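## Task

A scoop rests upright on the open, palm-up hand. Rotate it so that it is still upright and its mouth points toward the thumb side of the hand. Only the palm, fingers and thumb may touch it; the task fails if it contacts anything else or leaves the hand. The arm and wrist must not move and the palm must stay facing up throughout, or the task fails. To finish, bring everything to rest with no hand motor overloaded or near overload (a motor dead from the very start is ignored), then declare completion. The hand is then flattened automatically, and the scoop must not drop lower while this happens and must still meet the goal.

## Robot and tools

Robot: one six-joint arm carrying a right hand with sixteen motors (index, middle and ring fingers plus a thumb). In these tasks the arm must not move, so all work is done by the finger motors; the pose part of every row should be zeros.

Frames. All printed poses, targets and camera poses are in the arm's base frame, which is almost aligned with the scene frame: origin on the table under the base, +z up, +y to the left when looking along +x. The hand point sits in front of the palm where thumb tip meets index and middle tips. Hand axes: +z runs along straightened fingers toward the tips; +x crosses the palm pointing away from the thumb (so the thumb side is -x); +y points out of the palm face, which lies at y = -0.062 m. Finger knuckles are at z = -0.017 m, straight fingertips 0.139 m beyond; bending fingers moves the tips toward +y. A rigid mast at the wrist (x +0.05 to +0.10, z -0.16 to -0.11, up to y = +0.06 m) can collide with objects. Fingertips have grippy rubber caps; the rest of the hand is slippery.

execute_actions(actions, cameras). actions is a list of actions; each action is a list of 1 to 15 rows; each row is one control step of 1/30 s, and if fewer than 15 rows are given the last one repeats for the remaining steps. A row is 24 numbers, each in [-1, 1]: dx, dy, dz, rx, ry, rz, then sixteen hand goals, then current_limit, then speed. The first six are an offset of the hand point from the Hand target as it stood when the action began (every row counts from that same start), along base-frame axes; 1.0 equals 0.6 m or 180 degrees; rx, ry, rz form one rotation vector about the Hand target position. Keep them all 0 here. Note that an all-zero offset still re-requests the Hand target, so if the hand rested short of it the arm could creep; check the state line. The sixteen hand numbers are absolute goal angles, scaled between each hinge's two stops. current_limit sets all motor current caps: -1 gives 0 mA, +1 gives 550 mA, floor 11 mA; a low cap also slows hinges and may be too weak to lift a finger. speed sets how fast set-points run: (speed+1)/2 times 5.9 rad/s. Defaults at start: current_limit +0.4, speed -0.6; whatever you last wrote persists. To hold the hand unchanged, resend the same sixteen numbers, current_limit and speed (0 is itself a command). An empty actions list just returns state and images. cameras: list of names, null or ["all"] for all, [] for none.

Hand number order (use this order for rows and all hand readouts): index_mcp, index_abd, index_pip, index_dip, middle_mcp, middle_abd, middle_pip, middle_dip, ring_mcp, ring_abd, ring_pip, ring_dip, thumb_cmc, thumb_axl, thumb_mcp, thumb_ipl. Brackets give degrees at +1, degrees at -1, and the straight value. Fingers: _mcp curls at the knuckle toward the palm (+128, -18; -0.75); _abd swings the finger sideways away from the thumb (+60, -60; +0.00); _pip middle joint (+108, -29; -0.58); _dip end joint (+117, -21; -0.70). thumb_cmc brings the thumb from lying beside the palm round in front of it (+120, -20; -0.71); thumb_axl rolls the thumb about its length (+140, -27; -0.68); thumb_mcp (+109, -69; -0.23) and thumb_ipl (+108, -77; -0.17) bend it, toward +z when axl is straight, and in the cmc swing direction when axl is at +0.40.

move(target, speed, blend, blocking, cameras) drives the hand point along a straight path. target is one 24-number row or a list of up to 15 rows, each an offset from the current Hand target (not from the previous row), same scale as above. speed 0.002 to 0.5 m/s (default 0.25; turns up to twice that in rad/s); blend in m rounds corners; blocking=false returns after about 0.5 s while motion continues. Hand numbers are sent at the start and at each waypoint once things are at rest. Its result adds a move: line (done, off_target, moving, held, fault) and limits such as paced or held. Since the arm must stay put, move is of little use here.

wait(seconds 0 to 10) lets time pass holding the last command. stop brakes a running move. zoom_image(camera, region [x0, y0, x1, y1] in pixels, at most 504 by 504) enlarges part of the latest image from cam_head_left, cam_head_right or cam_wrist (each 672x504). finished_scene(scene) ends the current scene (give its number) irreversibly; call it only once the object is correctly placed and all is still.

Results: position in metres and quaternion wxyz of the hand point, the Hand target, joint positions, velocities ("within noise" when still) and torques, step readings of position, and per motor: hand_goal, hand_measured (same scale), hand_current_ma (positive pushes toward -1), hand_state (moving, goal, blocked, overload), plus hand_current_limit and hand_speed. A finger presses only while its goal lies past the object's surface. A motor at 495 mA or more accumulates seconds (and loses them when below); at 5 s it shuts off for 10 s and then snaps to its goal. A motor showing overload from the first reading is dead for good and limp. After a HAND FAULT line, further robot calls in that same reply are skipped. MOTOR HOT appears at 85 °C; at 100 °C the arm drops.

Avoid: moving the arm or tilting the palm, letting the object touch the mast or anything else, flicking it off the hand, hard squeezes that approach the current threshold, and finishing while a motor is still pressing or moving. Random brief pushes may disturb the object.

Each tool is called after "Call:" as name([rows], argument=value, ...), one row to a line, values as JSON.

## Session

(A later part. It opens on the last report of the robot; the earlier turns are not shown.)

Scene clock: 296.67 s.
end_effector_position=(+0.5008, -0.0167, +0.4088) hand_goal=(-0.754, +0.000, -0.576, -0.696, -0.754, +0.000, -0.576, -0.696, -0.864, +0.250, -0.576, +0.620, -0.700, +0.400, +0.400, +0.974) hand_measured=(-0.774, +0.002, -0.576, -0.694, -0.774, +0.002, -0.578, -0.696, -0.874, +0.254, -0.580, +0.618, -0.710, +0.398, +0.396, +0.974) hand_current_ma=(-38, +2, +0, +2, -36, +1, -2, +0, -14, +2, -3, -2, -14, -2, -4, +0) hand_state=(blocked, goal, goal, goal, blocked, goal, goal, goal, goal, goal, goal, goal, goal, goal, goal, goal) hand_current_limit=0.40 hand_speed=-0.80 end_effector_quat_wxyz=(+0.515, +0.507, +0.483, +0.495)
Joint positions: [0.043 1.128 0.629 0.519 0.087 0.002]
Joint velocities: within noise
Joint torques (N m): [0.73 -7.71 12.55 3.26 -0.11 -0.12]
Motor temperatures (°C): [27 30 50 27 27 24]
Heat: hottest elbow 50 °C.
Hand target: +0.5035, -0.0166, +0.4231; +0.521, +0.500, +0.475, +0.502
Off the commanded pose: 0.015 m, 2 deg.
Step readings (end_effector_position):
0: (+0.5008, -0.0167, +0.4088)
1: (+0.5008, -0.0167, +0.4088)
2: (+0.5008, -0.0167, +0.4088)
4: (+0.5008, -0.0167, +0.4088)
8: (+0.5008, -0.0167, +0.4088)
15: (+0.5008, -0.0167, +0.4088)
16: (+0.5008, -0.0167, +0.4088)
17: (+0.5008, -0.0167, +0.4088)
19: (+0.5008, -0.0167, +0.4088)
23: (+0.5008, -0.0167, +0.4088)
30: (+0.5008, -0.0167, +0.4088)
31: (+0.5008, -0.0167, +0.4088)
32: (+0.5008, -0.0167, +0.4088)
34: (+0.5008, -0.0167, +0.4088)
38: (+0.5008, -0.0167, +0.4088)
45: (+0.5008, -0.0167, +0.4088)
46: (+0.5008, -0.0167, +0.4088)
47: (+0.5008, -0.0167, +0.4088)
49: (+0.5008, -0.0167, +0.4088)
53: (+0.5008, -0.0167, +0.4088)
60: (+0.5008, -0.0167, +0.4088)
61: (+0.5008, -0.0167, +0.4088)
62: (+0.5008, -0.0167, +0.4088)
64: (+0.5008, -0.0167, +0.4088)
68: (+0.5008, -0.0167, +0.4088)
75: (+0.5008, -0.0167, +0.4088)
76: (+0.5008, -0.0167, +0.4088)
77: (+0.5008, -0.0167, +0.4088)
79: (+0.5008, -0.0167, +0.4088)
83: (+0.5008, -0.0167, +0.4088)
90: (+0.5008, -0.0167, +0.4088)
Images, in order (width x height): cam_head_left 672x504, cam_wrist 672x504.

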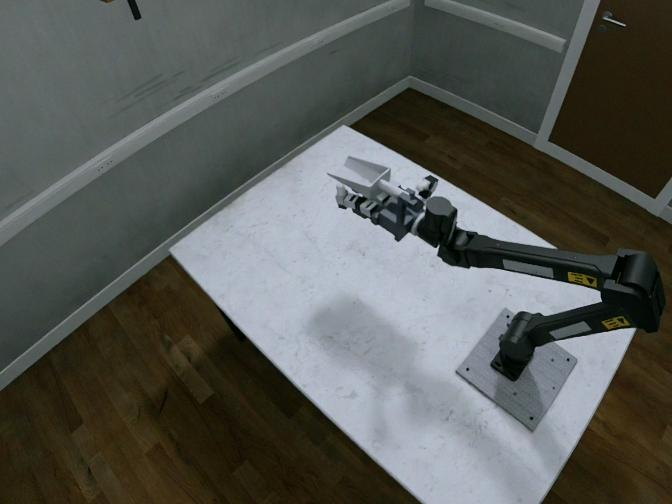

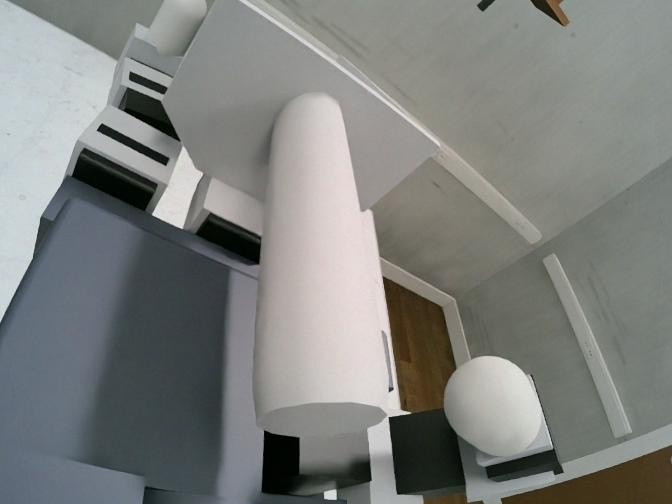

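Call:
execute_actions([
  [[0,0,0,0,0,0,-0.754,0.0,-0.576,-0.696,-0.754,0,-0.576,-0.696,-0.863,0.25,-0.576,0.62,-0.71,0.401,0.56,0.975,0.4,-0.88]],
  [[0,0,0,0,0,0,-0.754,0.0,-0.576,-0.696,-0.754,0,-0.576,-0.696,-0.863,0.25,-0.576,0.62,-0.71,0.401,0.7,0.975,0.4,-0.9]],
], cameras=["cam_wrist","cam_head_left"])

Call:
zoom_image(camera="cam_head_left", region=[315, 145, 465, 250])

Scene clock: 300.53 s.
end_effector_position=(+0.5008, -0.0167, +0.4088) hand_goal=(-0.754, +0.000, -0.576, -0.696, -0.754, +0.000, -0.576, -0.696, -0.864, +0.250, -0.576, +0.620, -0.710, +0.400, +0.700, +0.974) hand_measured=(-0.774, +0.002, -0.576, -0.694, -0.774, +0.002, -0.578, -0.696, -0.874, +0.254, -0.580, +0.618, -0.714, +0.398, +0.698, +0.974) hand_current_ma=(-38, +2, +0, +2, -36, +1, -2, +0, -14, +2, -3, -2, -3, -2, -1, +0) hand_state=(blocked, goal, goal, goal, blocked, goal, goal, goal, goal, goal, goal, goal, goal, goal, goal, goal) hand_current_limit=0.40 hand_speed=-0.90 end_effector_quat_wxyz=(+0.515, +0.507, +0.483, +0.495)
Joint positions: [0.043 1.128 0.629 0.519 0.087 0.002]
Joint velocities: within noise
Joint torques (N m): [0.85 -7.59 12.56 3.28 -0.11 -0.11]
Motor temperatures (°C): [27 30 50 27 27 24]
Heat: hottest elbow 50 °C.
Hand target: +0.5035, -0.0166, +0.4231; +0.521, +0.500, +0.475, +0.502
Off the commanded pose: 0.015 m, 2 deg.
Step readings (end_effector_position):
0: (+0.5008, -0.0167, +0.4088)
1: (+0.5008, -0.0167, +0.4088)
2: (+0.5008, -0.0167, +0.4088)
4: (+0.5008, -0.0167, +0.4088)
8: (+0.5008, -0.0167, +0.4088)
15: (+0.5008, -0.0167, +0.4088)
16: (+0.5008, -0.0167, +0.4088)
17: (+0.5008, -0.0167, +0.4088)
19: (+0.5008, -0.0167, +0.4088)
23: (+0.5008, -0.0167, +0.4088)
30: (+0.5008, -0.0167, +0.4088)
Images, in order (width x height): cam_head_left 672x504, cam_wrist 672x504.

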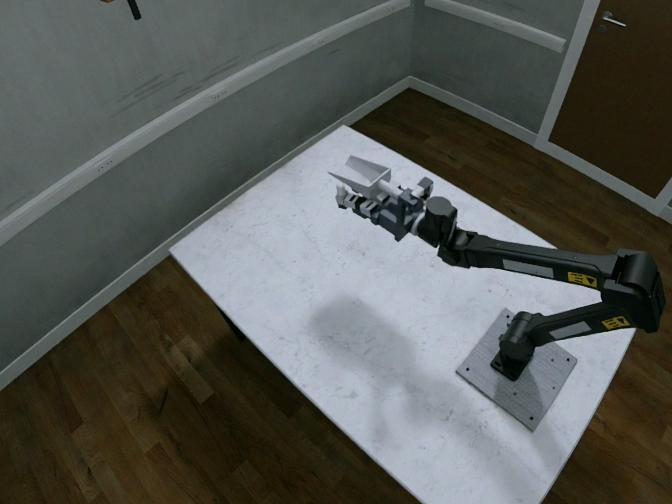

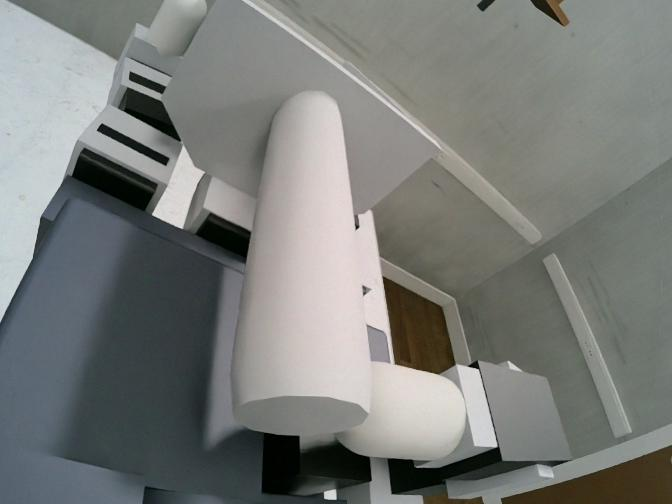

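Scaled by 3.360.

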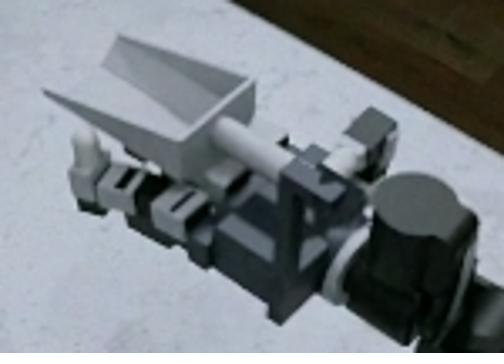

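Call:
execute_actions([
  [[0,0,0,0,0,0,-0.754,0.0,-0.576,-0.696,-0.754,0,-0.576,-0.696,-0.863,0.25,-0.576,0.62,-0.571,0.401,0.7,0.935,0.4,-0.93]],
  [[0,0,0,0,0,0,-0.754,0.0,-0.576,-0.696,-0.754,0,-0.576,-0.696,-0.863,0.25,-0.576,0.62,-0.571,0.401,0.7,0.935,0.4,-0.93]],
], cameras=["cam_wrist","cam_head_left"])

Call:
zoom_image(camera="cam_head_left", region=[315, 145, 465, 250])

Scene clock: 302.33 s.
end_effector_position=(+0.5008, -0.0167, +0.4088) hand_goal=(-0.754, +0.000, -0.576, -0.696, -0.754, +0.000, -0.576, -0.696, -0.864, +0.250, -0.576, +0.620, -0.572, +0.400, +0.700, +0.934) hand_measured=(-0.774, +0.002, -0.576, -0.694, -0.774, +0.002, -0.578, -0.696, -0.874, +0.254, -0.580, +0.618, -0.582, +0.398, +0.700, +0.938) hand_current_ma=(-38, +2, +0, +2, -36, +1, -2, +0, -14, +2, -3, -2, -13, -2, -1, +7) hand_state=(blocked, goal, goal, goal, blocked, goal, goal, goal, goal, goal, goal, goal, goal, goal, goal, goal) hand_current_limit=0.40 hand_speed=-0.93 end_effector_quat_wxyz=(+0.515, +0.507, +0.483, +0.495)
Joint positions: [0.043 1.128 0.629 0.519 0.087 0.002]
Joint velocities: within noise
Joint torques (N m): [0.91 -7.65 12.57 3.3 -0.11 -0.11]
Motor temperatures (°C): [27 30 50 27 27 24]
Heat: hottest elbow 50 °C.
Hand target: +0.5035, -0.0166, +0.4231; +0.521, +0.500, +0.475, +0.502
Off the commanded pose: 0.015 m, 2 deg.
Step readings (end_effector_position):
0: (+0.5008, -0.0167, +0.4088)
1: (+0.5008, -0.0167, +0.4088)
2: (+0.5008, -0.0167, +0.4088)
4: (+0.5008, -0.0167, +0.4088)
8: (+0.5008, -0.0167, +0.4088)
15: (+0.5008, -0.0167, +0.4088)
16: (+0.5008, -0.0167, +0.4088)
17: (+0.5008, -0.0167, +0.4088)
19: (+0.5008, -0.0167, +0.4088)
23: (+0.5008, -0.0167, +0.4088)
30: (+0.5008, -0.0167, +0.4088)
Images, in order (width x height): cam_head_left 672x504, cam_wrist 672x504.

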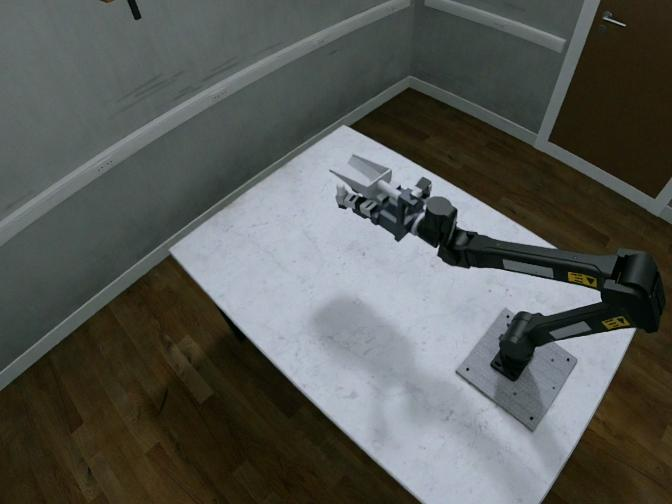

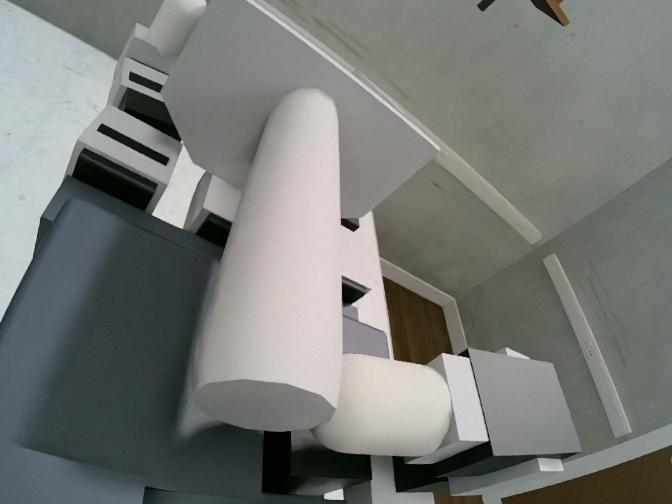

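Scaled by 3.360.

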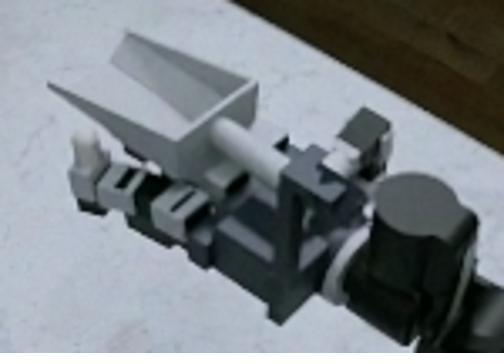

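Call:
execute_actions([
  [[0,0,0,0,0,0,-0.754,0.0,-0.576,-0.696,-0.754,0,-0.576,-0.696,-0.863,0.25,-0.576,0.62,-0.429,0.401,0.705,0.896,0.4,-0.93]],
  [[0,0,0,0,0,0,-0.754,0.0,-0.576,-0.696,-0.754,0,-0.576,-0.696,-0.863,0.25,-0.576,0.62,-0.429,0.401,0.705,0.896,0.4,-0.93]],
], cameras=["cam_wrist","cam_head_left"])

Call:
zoom_image(camera="cam_head_left", region=[315, 145, 465, 250])

Scene clock: 304.23 s.
end_effector_position=(+0.5008, -0.0167, +0.4088) hand_goal=(-0.754, +0.000, -0.576, -0.696, -0.754, +0.000, -0.576, -0.696, -0.864, +0.250, -0.576, +0.620, -0.430, +0.400, +0.704, +0.896) hand_measured=(-0.774, +0.002, -0.576, -0.694, -0.774, +0.002, -0.578, -0.696, -0.874, +0.254, -0.580, +0.618, -0.438, +0.398, +0.704, +0.900) hand_current_ma=(-38, +2, +0, +2, -36, +1, -2, +0, -14, +2, -3, -2, -9, -2, +0, +7) hand_state=(blocked, goal, goal, goal, blocked, goal, goal, goal, goal, goal, goal, goal, goal, goal, goal, goal) hand_current_limit=0.40 hand_speed=-0.93 end_effector_quat_wxyz=(+0.515, +0.507, +0.483, +0.495)
Joint positions: [0.043 1.128 0.629 0.519 0.087 0.002]
Joint velocities: within noise
Joint torques (N m): [0.85 -7.77 12.56 3.29 -0.11 -0.09]
Motor temperatures (°C): [27 30 50 27 27 24]
Heat: hottest elbow 50 °C.
Hand target: +0.5035, -0.0166, +0.4231; +0.521, +0.500, +0.475, +0.502
Off the commanded pose: 0.015 m, 2 deg.
Step readings (end_effector_position):
0: (+0.5008, -0.0167, +0.4088)
1: (+0.5008, -0.0167, +0.4088)
2: (+0.5008, -0.0167, +0.4088)
4: (+0.5008, -0.0167, +0.4088)
8: (+0.5008, -0.0167, +0.4088)
15: (+0.5008, -0.0167, +0.4088)
16: (+0.5008, -0.0167, +0.4088)
17: (+0.5008, -0.0167, +0.4088)
19: (+0.5008, -0.0167, +0.4088)
23: (+0.5008, -0.0167, +0.4088)
30: (+0.5008, -0.0167, +0.4088)
Images, in order (width x height): cam_head_left 672x504, cam_wrist 672x504.

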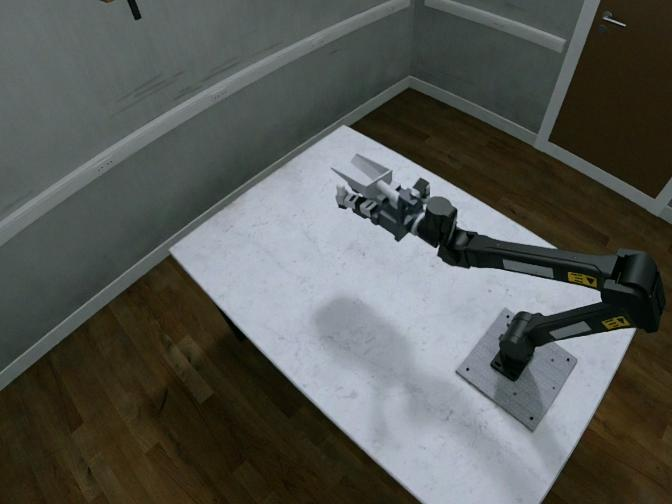

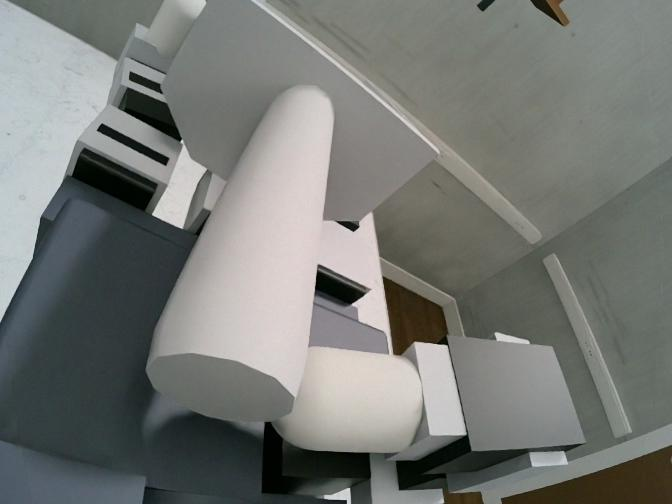

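Scaled by 3.360.

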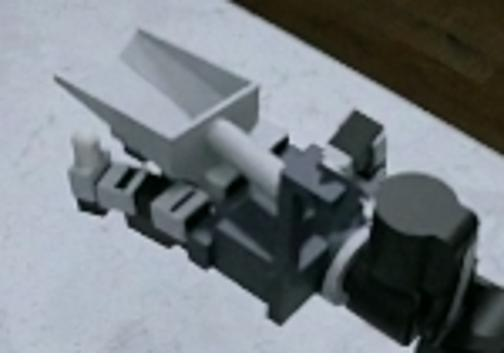

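Call:
zoom_image(camera="cam_head_left", region=[325, 145, 415, 215])

Scaled by 5.600.

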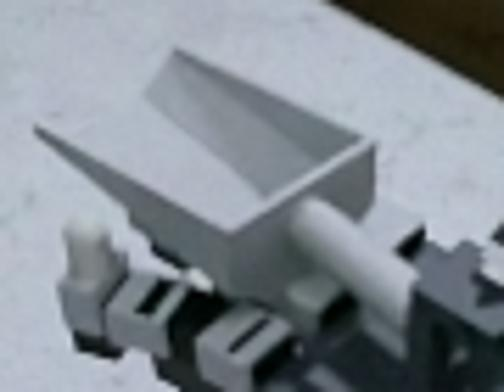

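Call:
execute_actions([
  [[0,0,0,0,0,0,-0.754,0.0,-0.576,-0.696,-0.754,0,-0.576,-0.696,-0.863,0.15,-0.576,0.62,-0.286,0.401,0.719,0.805,0.4,-0.93]],
  [[0,0,0,0,0,0,-0.754,0.0,-0.576,-0.696,-0.754,0,-0.576,-0.696,-0.863,0.15,-0.576,0.62,-0.286,0.401,0.719,0.805,0.4,-0.93]],
  [[0,0,0,0,0,0,-0.754,0.0,-0.576,-0.696,-0.754,0,-0.576,-0.696,-0.863,0.1,-0.576,0.62,-0.171,0.401,0.746,0.678,0.4,-0.93]],
  [[0,0,0,0,0,0,-0.754,0.0,-0.576,-0.696,-0.754,0,-0.576,-0.696,-0.863,0.1,-0.576,0.62,-0.171,0.401,0.746,0.678,0.4,-0.93]],
], cameras=["cam_wrist","cam_head_left"])

Call:
zoom_image(camera="cam_head_left", region=[325, 145, 430, 225])

Scene clock: 308.47 s.
end_effector_position=(+0.5008, -0.0167, +0.4088) hand_goal=(-0.754, +0.000, -0.576, -0.696, -0.754, +0.000, -0.576, -0.696, -0.864, +0.100, -0.576, +0.620, -0.172, +0.400, +0.746, +0.678) hand_measured=(-0.774, +0.002, -0.578, -0.694, -0.774, +0.002, -0.578, -0.696, -0.874, +0.104, -0.580, +0.618, -0.172, +0.398, +0.750, +0.686) hand_current_ma=(-38, +1, -2, +1, -36, +1, -2, +0, -14, +2, -3, -2, +0, -2, +4, +16) hand_state=(blocked, goal, goal, goal, blocked, goal, goal, goal, goal, goal, goal, goal, goal, goal, goal, goal) hand_current_limit=0.40 hand_speed=-0.93 end_effector_quat_wxyz=(+0.515, +0.507, +0.483, +0.495)
Joint positions: [0.043 1.128 0.629 0.519 0.087 0.002]
Joint velocities: within noise
Joint torques (N m): [0.85 -7.71 12.57 3.26 -0.11 -0.09]
Motor temperatures (°C): [27 30 50 27 27 24]
Heat: hottest elbow 50 °C.
Hand target: +0.5035, -0.0166, +0.4231; +0.521, +0.500, +0.475, +0.502
Off the commanded pose: 0.015 m, 2 deg.
Step readings (end_effector_position):
0: (+0.5008, -0.0167, +0.4088)
1: (+0.5008, -0.0167, +0.4088)
2: (+0.5008, -0.0167, +0.4088)
4: (+0.5008, -0.0167, +0.4088)
8: (+0.5008, -0.0167, +0.4088)
15: (+0.5008, -0.0167, +0.4088)
16: (+0.5008, -0.0167, +0.4088)
17: (+0.5008, -0.0167, +0.4088)
19: (+0.5008, -0.0167, +0.4088)
23: (+0.5008, -0.0167, +0.4088)
30: (+0.5008, -0.0167, +0.4088)
31: (+0.5008, -0.0167, +0.4088)
32: (+0.5008, -0.0167, +0.4088)
34: (+0.5008, -0.0167, +0.4088)
38: (+0.5008, -0.0167, +0.4088)
45: (+0.5008, -0.0167, +0.4088)
46: (+0.5008, -0.0167, +0.4088)
47: (+0.5008, -0.0167, +0.4088)
49: (+0.5008, -0.0167, +0.4088)
53: (+0.5008, -0.0167, +0.4088)
60: (+0.5008, -0.0167, +0.4088)
Images, in order (width x height): cam_head_left 672x504, cam_wrist 672x504.

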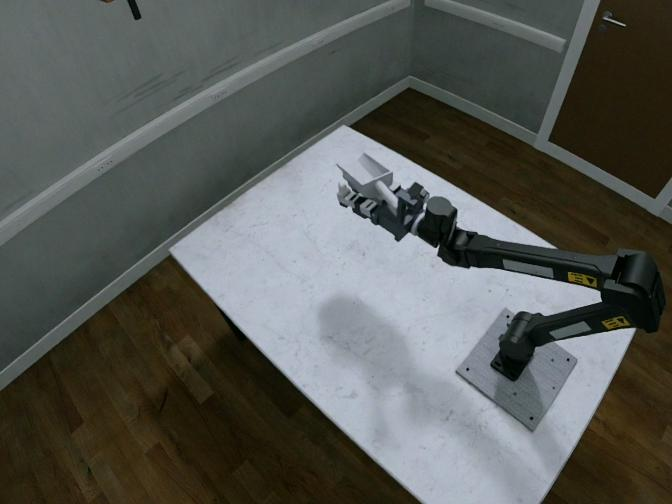

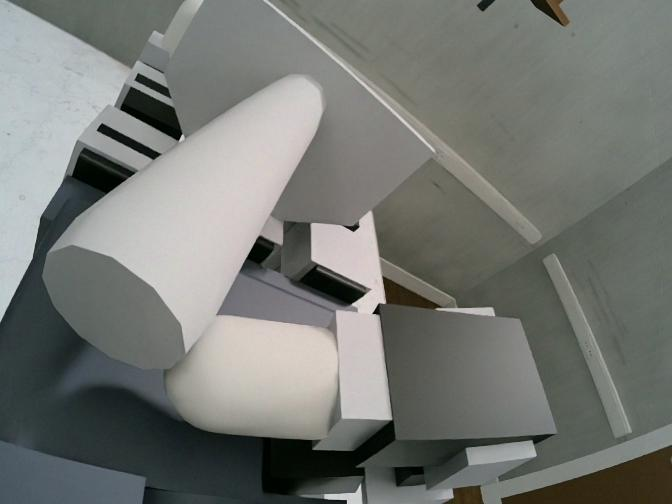

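Scaled by 4.800.

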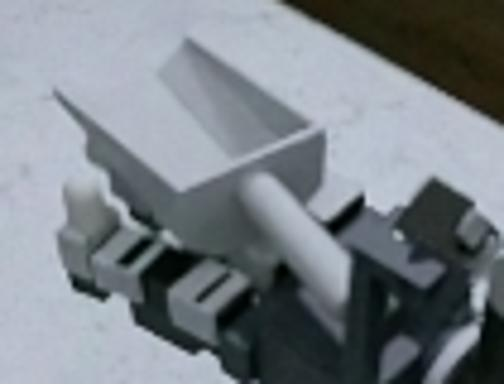

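Call:
execute_actions([
  [[0,0,0,0,0,0,-0.754,0.0,-0.576,-0.696,-0.754,0,-0.576,-0.696,-0.863,0.1,-0.576,0.62,-0.143,0.287,0.726,0.664,0.4,-0.93]],
  [[0,0,0,0,0,0,-0.754,0.0,-0.576,-0.696,-0.754,0,-0.576,-0.696,-0.863,0.1,-0.576,0.62,-0.143,0.287,0.726,0.664,0.4,-0.93]],
  [[0,0,0,0,0,0,-0.754,0.0,-0.576,-0.696,-0.754,0,-0.576,-0.696,-0.863,0.1,-0.576,0.62,-0.114,0.16,0.712,0.625,0.4,-0.93]],
  [[0,0,0,0,0,0,-0.754,0.0,-0.576,-0.696,-0.754,0,-0.576,-0.696,-0.863,0.1,-0.576,0.62,-0.114,0.16,0.712,0.625,0.4,-0.93]],
], cameras=["cam_wrist","cam_head_left"])

Call:
zoom_image(camera="cam_head_left", region=[325, 145, 430, 225])

Scene clock: 318.30 s.
end_effector_position=(+0.5008, -0.0167, +0.4088) hand_goal=(-0.754, +0.000, -0.576, -0.696, -0.754, +0.000, -0.576, -0.696, -0.864, +0.100, -0.576, +0.620, -0.114, +0.160, +0.712, +0.624) hand_measured=(-0.774, +0.002, -0.578, -0.694, -0.774, +0.002, -0.578, -0.696, -0.874, +0.104, -0.580, +0.618, -0.116, +0.162, +0.722, +0.630) hand_current_ma=(-38, +1, -2, +1, -36, +1, -2, +0, -14, +2, -3, -2, -1, +1, +17, +8) hand_state=(blocked, goal, goal, goal, blocked, goal, goal, goal, goal, goal, goal, goal, goal, goal, goal, goal) hand_current_limit=0.40 hand_speed=-0.93 end_effector_quat_wxyz=(+0.515, +0.507, +0.483, +0.495)
Joint positions: [0.043 1.128 0.629 0.519 0.087 0.002]
Joint velocities: within noise
Joint torques (N m): [0.85 -7.77 12.57 3.28 -0.11 -0.08]
Motor temperatures (°C): [27 30 50 27 27 24]
Heat: hottest elbow 50 °C.
Hand target: +0.5035, -0.0166, +0.4231; +0.521, +0.500, +0.475, +0.502
Off the commanded pose: 0.015 m, 2 deg.
Step readings (end_effector_position):
0: (+0.5008, -0.0167, +0.4088)
1: (+0.5008, -0.0167, +0.4088)
2: (+0.5008, -0.0167, +0.4088)
4: (+0.5008, -0.0167, +0.4088)
8: (+0.5008, -0.0167, +0.4088)
15: (+0.5008, -0.0167, +0.4088)
16: (+0.5008, -0.0167, +0.4088)
17: (+0.5008, -0.0167, +0.4088)
19: (+0.5008, -0.0167, +0.4088)
23: (+0.5008, -0.0167, +0.4088)
30: (+0.5008, -0.0167, +0.4088)
31: (+0.5008, -0.0167, +0.4088)
32: (+0.5008, -0.0167, +0.4088)
34: (+0.5008, -0.0167, +0.4088)
38: (+0.5008, -0.0167, +0.4088)
45: (+0.5008, -0.0167, +0.4088)
46: (+0.5008, -0.0167, +0.4088)
47: (+0.5008, -0.0167, +0.4088)
49: (+0.5008, -0.0167, +0.4088)
53: (+0.5008, -0.0167, +0.4088)
60: (+0.5008, -0.0167, +0.4088)
Images, in order (width x height): cam_head_left 672x504, cam_wrist 672x504.

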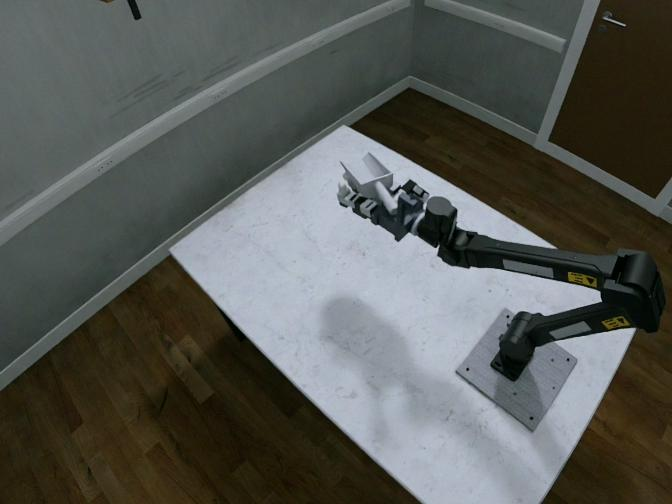

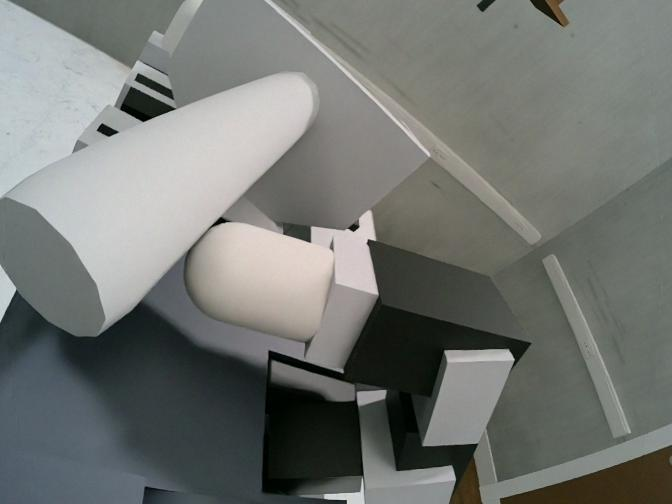

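Scaled by 4.800.

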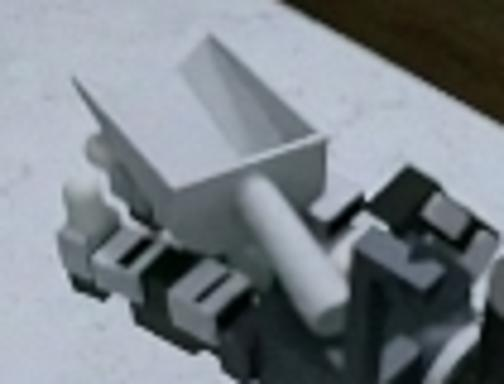

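Call:
execute_actions([
  [[0,0,0,0,0,0,-0.754,0.0,-0.576,-0.696,-0.754,0,-0.576,-0.696,-0.863,0.1,-0.576,0.62,0.029,0.166,0.655,0.594,0.4,-0.93]],
  [[0,0,0,0,0,0,-0.754,0.0,-0.576,-0.696,-0.754,0,-0.576,-0.696,-0.863,0.1,-0.576,0.62,0.029,0.166,0.655,0.594,0.4,-0.93]],
  [[0,0,0,0,0,0,-0.754,0.0,-0.576,-0.696,-0.754,0,-0.576,-0.696,-0.863,0.1,-0.576,0.62,0.171,0.17,0.585,0.569,0.4,-0.93]],
  [[0,0,0,0,0,0,-0.754,0.0,-0.576,-0.696,-0.754,0,-0.576,-0.696,-0.863,0.1,-0.576,0.62,0.171,0.17,0.585,0.569,0.4,-0.93]],
], cameras=["cam_wrist","cam_head_left"])

Call:
zoom_image(camera="cam_head_left", region=[325, 145, 430, 225])

Scene clock: 323.27 s.
end_effector_position=(+0.5008, -0.0167, +0.4088) hand_goal=(-0.754, +0.000, -0.576, -0.696, -0.754, +0.000, -0.576, -0.696, -0.864, +0.100, -0.576, +0.620, +0.170, +0.170, +0.584, +0.568) hand_measured=(-0.774, +0.002, -0.578, -0.694, -0.774, +0.002, -0.578, -0.696, -0.874, +0.104, -0.580, +0.618, +0.170, +0.166, +0.594, +0.572) hand_current_ma=(-38, +1, -2, +1, -36, +1, -2, +0, -14, +2, -3, -2, +0, -4, +17, +7) hand_state=(blocked, goal, goal, goal, blocked, goal, goal, goal, goal, goal, goal, goal, goal, goal, goal, goal) hand_current_limit=0.40 hand_speed=-0.93 end_effector_quat_wxyz=(+0.515, +0.507, +0.483, +0.495)
Joint positions: [0.043 1.128 0.629 0.519 0.087 0.002]
Joint velocities: within noise
Joint torques (N m): [0.85 -7.71 12.62 3.3 -0.11 -0.07]
Motor temperatures (°C): [27 30 50 27 27 24]
Heat: hottest elbow 50 °C.
Hand target: +0.5035, -0.0166, +0.4231; +0.521, +0.500, +0.475, +0.502
Off the commanded pose: 0.015 m, 2 deg.
Step readings (end_effector_position):
0: (+0.5008, -0.0167, +0.4088)
1: (+0.5008, -0.0167, +0.4088)
2: (+0.5008, -0.0167, +0.4088)
4: (+0.5008, -0.0167, +0.4088)
8: (+0.5008, -0.0167, +0.4088)
15: (+0.5008, -0.0167, +0.4088)
16: (+0.5008, -0.0167, +0.4088)
17: (+0.5008, -0.0167, +0.4088)
19: (+0.5008, -0.0167, +0.4088)
23: (+0.5008, -0.0167, +0.4088)
30: (+0.5008, -0.0167, +0.4088)
31: (+0.5008, -0.0167, +0.4088)
32: (+0.5008, -0.0167, +0.4088)
34: (+0.5008, -0.0167, +0.4088)
38: (+0.5008, -0.0167, +0.4088)
45: (+0.5008, -0.0167, +0.4088)
46: (+0.5008, -0.0167, +0.4088)
47: (+0.5008, -0.0167, +0.4088)
49: (+0.5008, -0.0167, +0.4088)
53: (+0.5008, -0.0167, +0.4088)
60: (+0.5008, -0.0167, +0.4088)
Images, in order (width x height): cam_head_left 672x504, cam_wrist 672x504.

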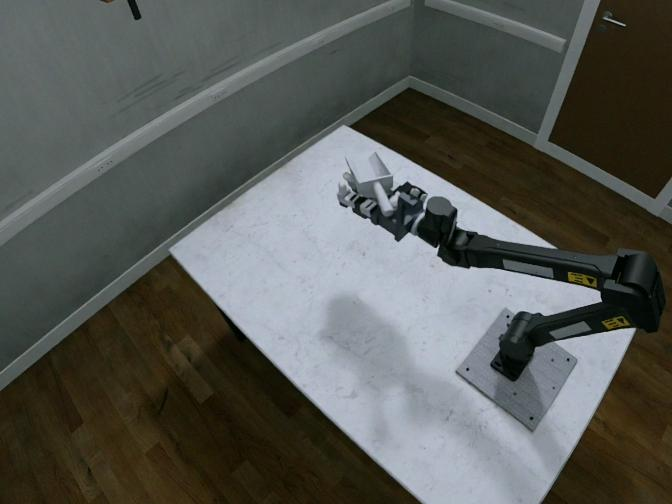

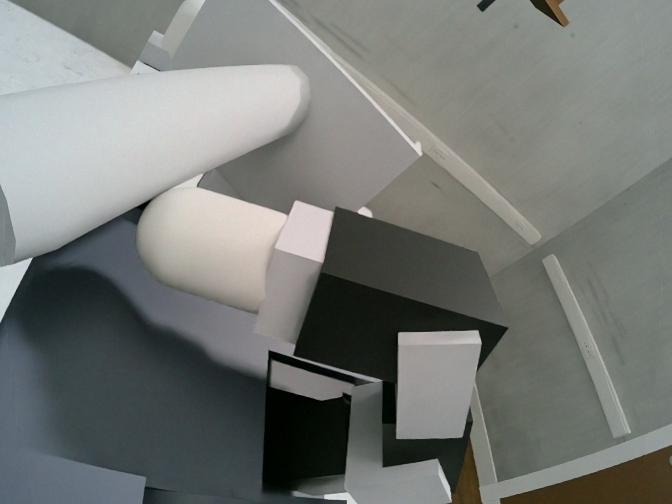

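Scaled by 4.800.

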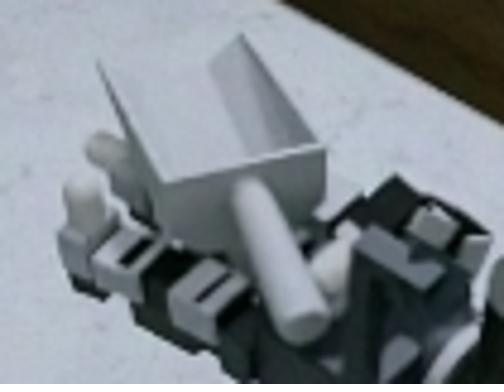

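Call:
execute_actions([
  [[0,0,0,0,0,0,-0.754,0.0,-0.576,-0.696,-0.754,0,-0.576,-0.696,-0.863,0.1,-0.576,0.62,0.286,0.164,0.564,0.481,0.4,-0.93]],
  [[0,0,0,0,0,0,-0.754,0.0,-0.576,-0.696,-0.754,0,-0.576,-0.696,-0.863,0.1,-0.576,0.62,0.286,0.164,0.564,0.481,0.4,-0.93]],
  [[0,0,0,0,0,0,-0.754,0.0,-0.576,-0.696,-0.754,0,-0.576,-0.696,-0.863,0.1,-0.576,0.62,0.429,0.15,0.503,0.416,0.4,-0.93]],
  [[0,0,0,0,0,0,-0.754,0.0,-0.576,-0.696,-0.754,0,-0.576,-0.696,-0.863,0.1,-0.576,0.62,0.429,0.15,0.503,0.416,0.4,-0.93]],
], cameras=["cam_wrist","cam_head_left"])

Call:
zoom_image(camera="cam_head_left", region=[325, 145, 430, 225])

Scene clock: 326.63 s.
end_effector_position=(+0.5008, -0.0167, +0.4088) hand_goal=(-0.754, +0.000, -0.576, -0.696, -0.754, +0.000, -0.576, -0.696, -0.864, +0.100, -0.576, +0.620, +0.428, +0.150, +0.502, +0.416) hand_measured=(-0.774, +0.002, -0.578, -0.694, -0.774, +0.002, -0.578, -0.696, -0.874, +0.104, -0.580, +0.618, +0.430, +0.152, +0.512, +0.420) hand_current_ma=(-38, +1, -2, +1, -36, +1, -2, +0, -14, +2, -3, -2, +1, +1, +19, +7) hand_state=(blocked, goal, goal, goal, blocked, goal, goal, goal, goal, goal, goal, goal, goal, goal, goal, goal) hand_current_limit=0.40 hand_speed=-0.93 end_effector_quat_wxyz=(+0.515, +0.507, +0.483, +0.495)
Joint positions: [0.043 1.128 0.629 0.519 0.087 0.002]
Joint velocities: within noise
Joint torques (N m): [0.85 -7.71 12.57 3.33 -0.12 -0.07]
Motor temperatures (°C): [27 30 50 27 27 24]
Heat: hottest elbow 50 °C.
Hand target: +0.5035, -0.0166, +0.4231; +0.521, +0.500, +0.475, +0.502
Off the commanded pose: 0.015 m, 2 deg.
Step readings (end_effector_position):
0: (+0.5008, -0.0167, +0.4088)
1: (+0.5008, -0.0167, +0.4088)
2: (+0.5008, -0.0167, +0.4088)
4: (+0.5008, -0.0167, +0.4088)
8: (+0.5008, -0.0167, +0.4088)
15: (+0.5008, -0.0167, +0.4088)
16: (+0.5008, -0.0167, +0.4088)
17: (+0.5008, -0.0167, +0.4088)
19: (+0.5008, -0.0167, +0.4088)
23: (+0.5008, -0.0167, +0.4088)
30: (+0.5008, -0.0167, +0.4088)
31: (+0.5008, -0.0167, +0.4088)
32: (+0.5008, -0.0167, +0.4088)
34: (+0.5008, -0.0167, +0.4088)
38: (+0.5008, -0.0167, +0.4088)
45: (+0.5008, -0.0167, +0.4088)
46: (+0.5008, -0.0167, +0.4088)
47: (+0.5008, -0.0167, +0.4088)
49: (+0.5008, -0.0167, +0.4088)
53: (+0.5008, -0.0167, +0.4088)
60: (+0.5008, -0.0167, +0.4088)
Images, in order (width x height): cam_head_left 672x504, cam_wrist 672x504.

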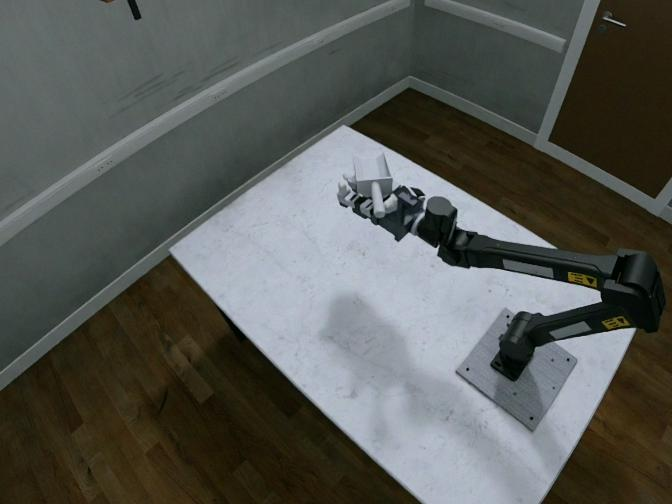

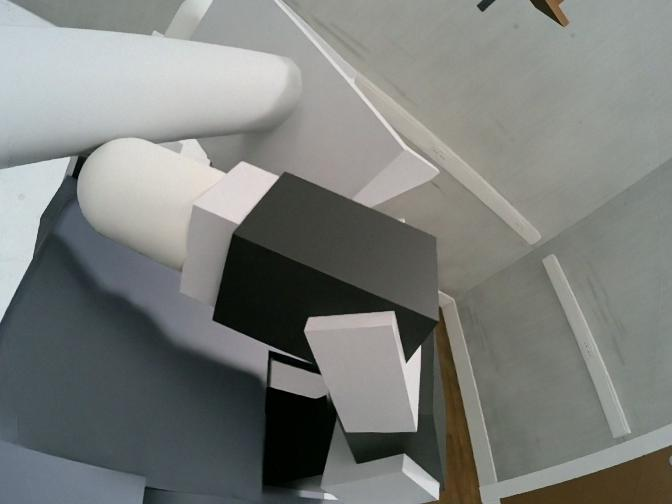

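Scaled by 4.800.

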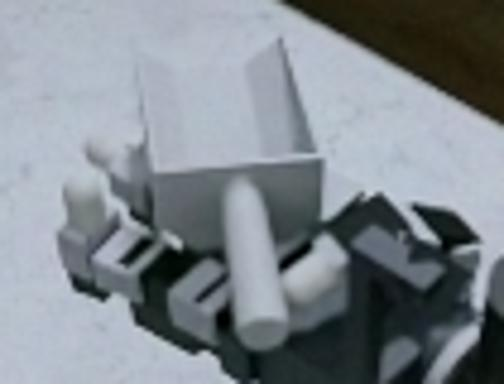

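Call:
execute_actions([
  [[0,0,0,0,0,0,-0.754,0.0,-0.576,-0.696,-0.754,0,-0.576,-0.696,-0.863,0.1,-0.576,0.62,0.571,0.125,0.47,0.291,0.4,-0.93]],
  [[0,0,0,0,0,0,-0.754,0.0,-0.576,-0.696,-0.754,0,-0.576,-0.696,-0.863,0.1,-0.576,0.62,0.571,0.125,0.47,0.291,0.4,-0.93]],
  [[0,0,0,0,0,0,-0.754,0.0,-0.576,-0.696,-0.754,0,-0.576,-0.696,-0.863,0.1,-0.576,0.62,0.714,0.089,0.392,0.239,0.4,-0.93]],
  [[0,0,0,0,0,0,-0.754,0.0,-0.576,-0.696,-0.754,0,-0.576,-0.696,-0.863,0.1,-0.576,0.62,0.714,0.089,0.392,0.239,0.4,-0.93]],
], cameras=["cam_wrist","cam_head_left"])

Call:
zoom_image(camera="cam_head_left", region=[325, 145, 430, 225])

Scene clock: 329.90 s.
end_effector_position=(+0.5008, -0.0167, +0.4088) hand_goal=(-0.754, +0.000, -0.576, -0.696, -0.754, +0.000, -0.576, -0.696, -0.864, +0.100, -0.576, +0.620, +0.714, +0.088, +0.392, +0.238) hand_measured=(-0.774, +0.002, -0.578, -0.694, -0.774, +0.002, -0.578, -0.696, -0.874, +0.104, -0.580, +0.618, +0.718, +0.090, +0.404, +0.242) hand_current_ma=(-38, +1, -2, +1, -36, +1, -2, +0, -14, +2, -3, -2, +4, +3, +21, +7) hand_state=(blocked, goal, goal, goal, blocked, goal, goal, goal, goal, goal, goal, goal, goal, goal, goal, goal) hand_current_limit=0.40 hand_speed=-0.93 end_effector_quat_wxyz=(+0.515, +0.507, +0.483, +0.495)
Joint positions: [0.043 1.128 0.629 0.519 0.087 0.002]
Joint velocities: within noise
Joint torques (N m): [0.85 -7.65 12.56 3.3 -0.11 -0.06]
Motor temperatures (°C): [27 30 50 27 27 24]
Heat: hottest elbow 50 °C.
Hand target: +0.5035, -0.0166, +0.4231; +0.521, +0.500, +0.475, +0.502
Off the commanded pose: 0.015 m, 2 deg.
Step readings (end_effector_position):
0: (+0.5008, -0.0167, +0.4088)
1: (+0.5008, -0.0167, +0.4088)
2: (+0.5008, -0.0167, +0.4088)
4: (+0.5008, -0.0167, +0.4088)
8: (+0.5008, -0.0167, +0.4088)
15: (+0.5008, -0.0167, +0.4088)
16: (+0.5008, -0.0167, +0.4088)
17: (+0.5008, -0.0167, +0.4088)
19: (+0.5008, -0.0167, +0.4088)
23: (+0.5008, -0.0167, +0.4088)
30: (+0.5008, -0.0167, +0.4088)
31: (+0.5008, -0.0167, +0.4088)
32: (+0.5008, -0.0167, +0.4088)
34: (+0.5008, -0.0167, +0.4088)
38: (+0.5008, -0.0167, +0.4088)
45: (+0.5008, -0.0167, +0.4088)
46: (+0.5008, -0.0167, +0.4088)
47: (+0.5008, -0.0167, +0.4088)
49: (+0.5008, -0.0167, +0.4088)
53: (+0.5008, -0.0167, +0.4088)
60: (+0.5008, -0.0167, +0.4088)
Images, in order (width x height): cam_head_left 672x504, cam_wrist 672x504.

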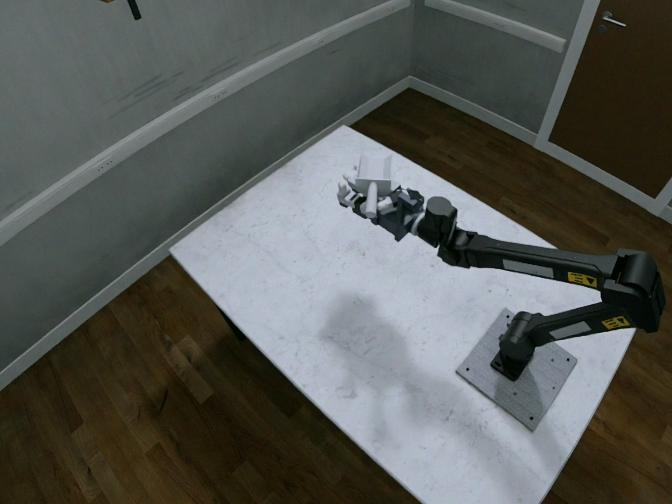

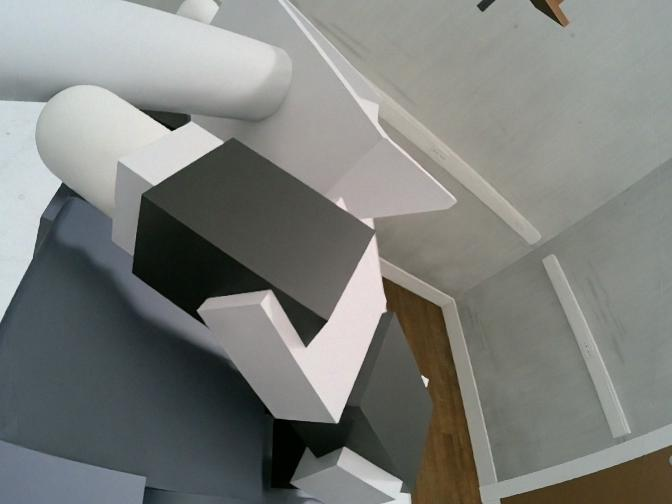

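Scaled by 4.800.

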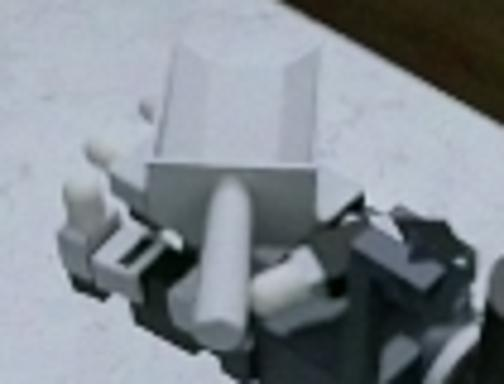

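Call:
execute_actions([
  [[0,0,0,0,0,0,-0.754,0.0,-0.576,-0.696,-0.754,0,-0.576,-0.696,-0.863,0.1,-0.576,0.62,0.857,-0.044,0.329,0.185,0.4,-0.93]],
  [[0,0,0,0,0,0,-0.754,0.0,-0.576,-0.696,-0.754,0,-0.576,-0.696,-0.863,0.1,-0.576,0.62,0.857,-0.044,0.329,0.185,0.4,-0.93]],
], cameras=["cam_wrist","cam_head_left"])

Call:
zoom_image(camera="cam_head_left", region=[325, 145, 430, 225])

Scene clock: 334.77 s.
end_effector_position=(+0.5008, -0.0167, +0.4088) hand_goal=(-0.754, +0.000, -0.576, -0.696, -0.754, +0.000, -0.576, -0.696, -0.864, +0.100, -0.576, +0.620, +0.856, -0.044, +0.328, +0.184) hand_measured=(-0.774, +0.002, -0.578, -0.694, -0.774, +0.002, -0.578, -0.696, -0.874, +0.104, -0.580, +0.618, +0.862, -0.038, +0.340, +0.188) hand_current_ma=(-38, +1, -2, +1, -36, +1, -2, +0, -14, +2, -3, -2, +5, +7, +21, +7) hand_state=(blocked, goal, goal, goal, blocked, goal, goal, goal, goal, goal, goal, goal, goal, goal, goal, goal) hand_current_limit=0.40 hand_speed=-0.93 end_effector_quat_wxyz=(+0.515, +0.507, +0.483, +0.495)
Joint positions: [0.043 1.128 0.629 0.519 0.087 0.002]
Joint velocities: within noise
Joint torques (N m): [0.85 -7.71 12.62 3.28 -0.11 -0.05]
Motor temperatures (°C): [27 30 50 27 27 24]
Heat: hottest elbow 50 °C.
Hand target: +0.5035, -0.0166, +0.4231; +0.521, +0.500, +0.475, +0.502
Off the commanded pose: 0.015 m, 2 deg.
Step readings (end_effector_position):
0: (+0.5008, -0.0167, +0.4088)
1: (+0.5008, -0.0167, +0.4088)
2: (+0.5008, -0.0167, +0.4088)
4: (+0.5008, -0.0167, +0.4088)
8: (+0.5008, -0.0167, +0.4088)
15: (+0.5008, -0.0167, +0.4088)
16: (+0.5008, -0.0167, +0.4088)
17: (+0.5008, -0.0167, +0.4088)
19: (+0.5008, -0.0167, +0.4088)
23: (+0.5008, -0.0167, +0.4088)
30: (+0.5008, -0.0167, +0.4088)
Images, in order (width x height): cam_head_left 672x504, cam_wrist 672x504.

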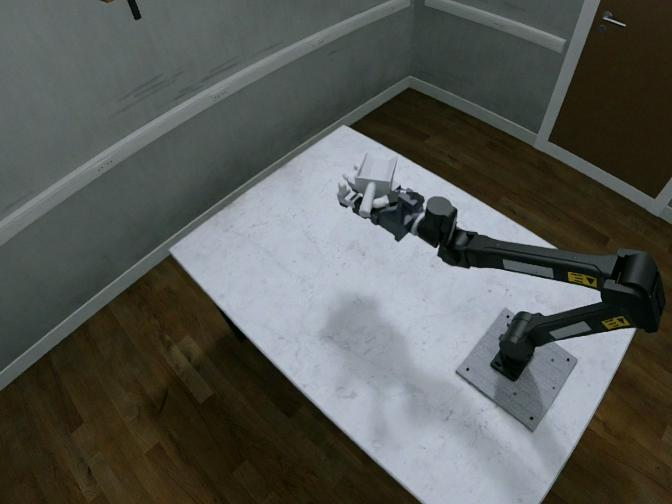

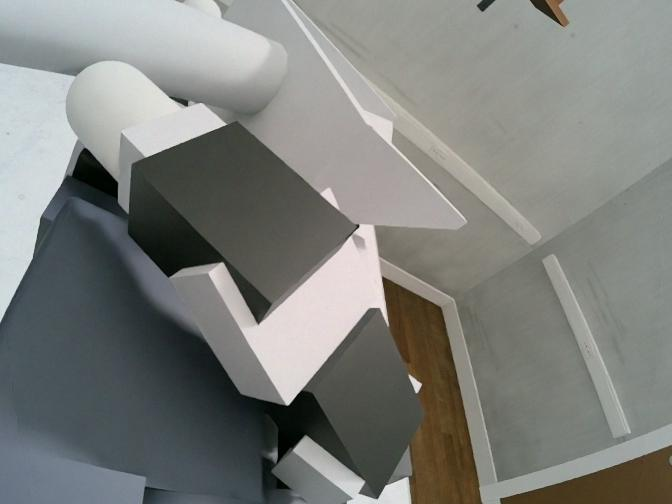

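Scaled by 4.800.

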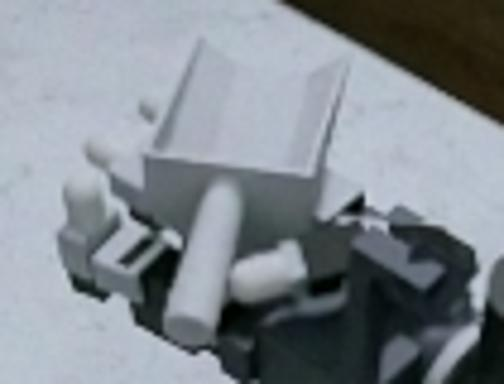

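Call:
execute_actions([
  [[0,0,0,0,0,0,-0.754,0.0,-0.576,-0.696,-0.754,0,-0.576,-0.696,-0.863,0.1,-0.576,0.62,0.976,-0.152,0.287,0.128,0.4,-0.93]],
  [[0,0,0,0,0,0,-0.754,0.0,-0.576,-0.696,-0.754,0,-0.576,-0.696,-0.863,0.1,-0.576,0.62,0.976,-0.152,0.287,0.128,0.4,-0.93]],
], cameras=["cam_wrist","cam_head_left"])

Call:
zoom_image(camera="cam_head_left", region=[325, 145, 430, 225])

Scene clock: 336.77 s.
end_effector_position=(+0.5008, -0.0167, +0.4088) hand_goal=(-0.754, +0.000, -0.576, -0.696, -0.754, +0.000, -0.576, -0.696, -0.864, +0.100, -0.576, +0.620, +0.976, -0.152, +0.286, +0.128) hand_measured=(-0.774, +0.002, -0.578, -0.694, -0.774, +0.002, -0.578, -0.696, -0.874, +0.104, -0.580, +0.618, +0.982, -0.146, +0.298, +0.132) hand_current_ma=(-38, +1, -2, +1, -36, +1, -2, +0, -14, +2, -3, -2, +6, +9, +21, +7) hand_state=(blocked, goal, goal, goal, blocked, goal, goal, goal, goal, goal, goal, goal, goal, goal, goal, goal) hand_current_limit=0.40 hand_speed=-0.93 end_effector_quat_wxyz=(+0.515, +0.507, +0.483, +0.495)
Joint positions: [0.043 1.128 0.629 0.519 0.087 0.002]
Joint velocities: within noise
Joint torques (N m): [0.85 -7.71 12.59 3.33 -0.11 -0.05]
Motor temperatures (°C): [27 30 50 27 27 24]
Heat: hottest elbow 50 °C.
Hand target: +0.5035, -0.0166, +0.4231; +0.521, +0.500, +0.475, +0.502
Off the commanded pose: 0.015 m, 2 deg.
Step readings (end_effector_position):
0: (+0.5008, -0.0167, +0.4088)
1: (+0.5008, -0.0167, +0.4088)
2: (+0.5008, -0.0167, +0.4088)
4: (+0.5008, -0.0167, +0.4088)
8: (+0.5008, -0.0167, +0.4088)
15: (+0.5008, -0.0167, +0.4088)
16: (+0.5008, -0.0167, +0.4088)
17: (+0.5008, -0.0167, +0.4088)
19: (+0.5008, -0.0167, +0.4088)
23: (+0.5008, -0.0167, +0.4088)
30: (+0.5008, -0.0167, +0.4088)
Images, in order (width x height): cam_head_left 672x504, cam_wrist 672x504.

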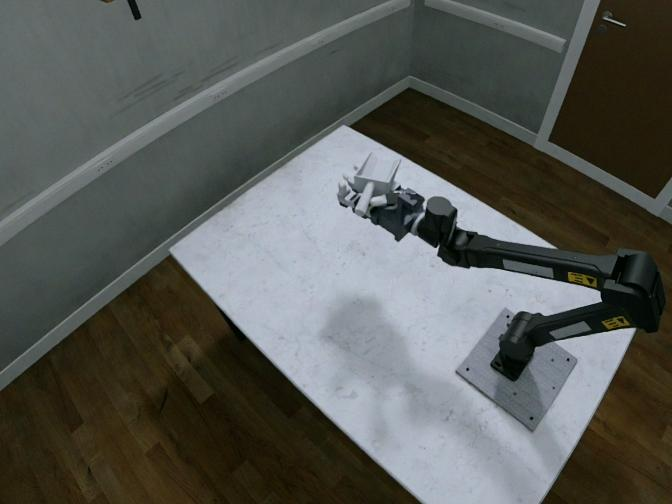

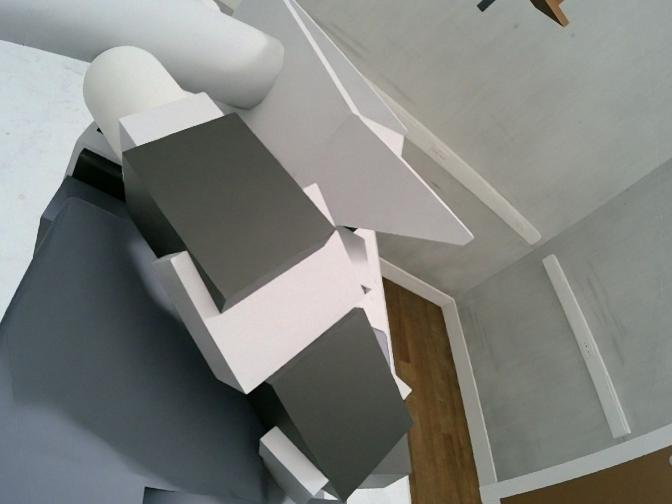

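Scaled by 4.800.

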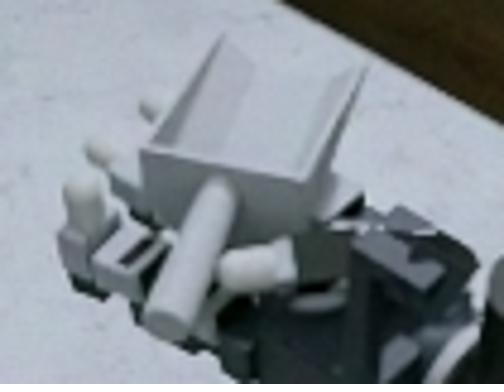

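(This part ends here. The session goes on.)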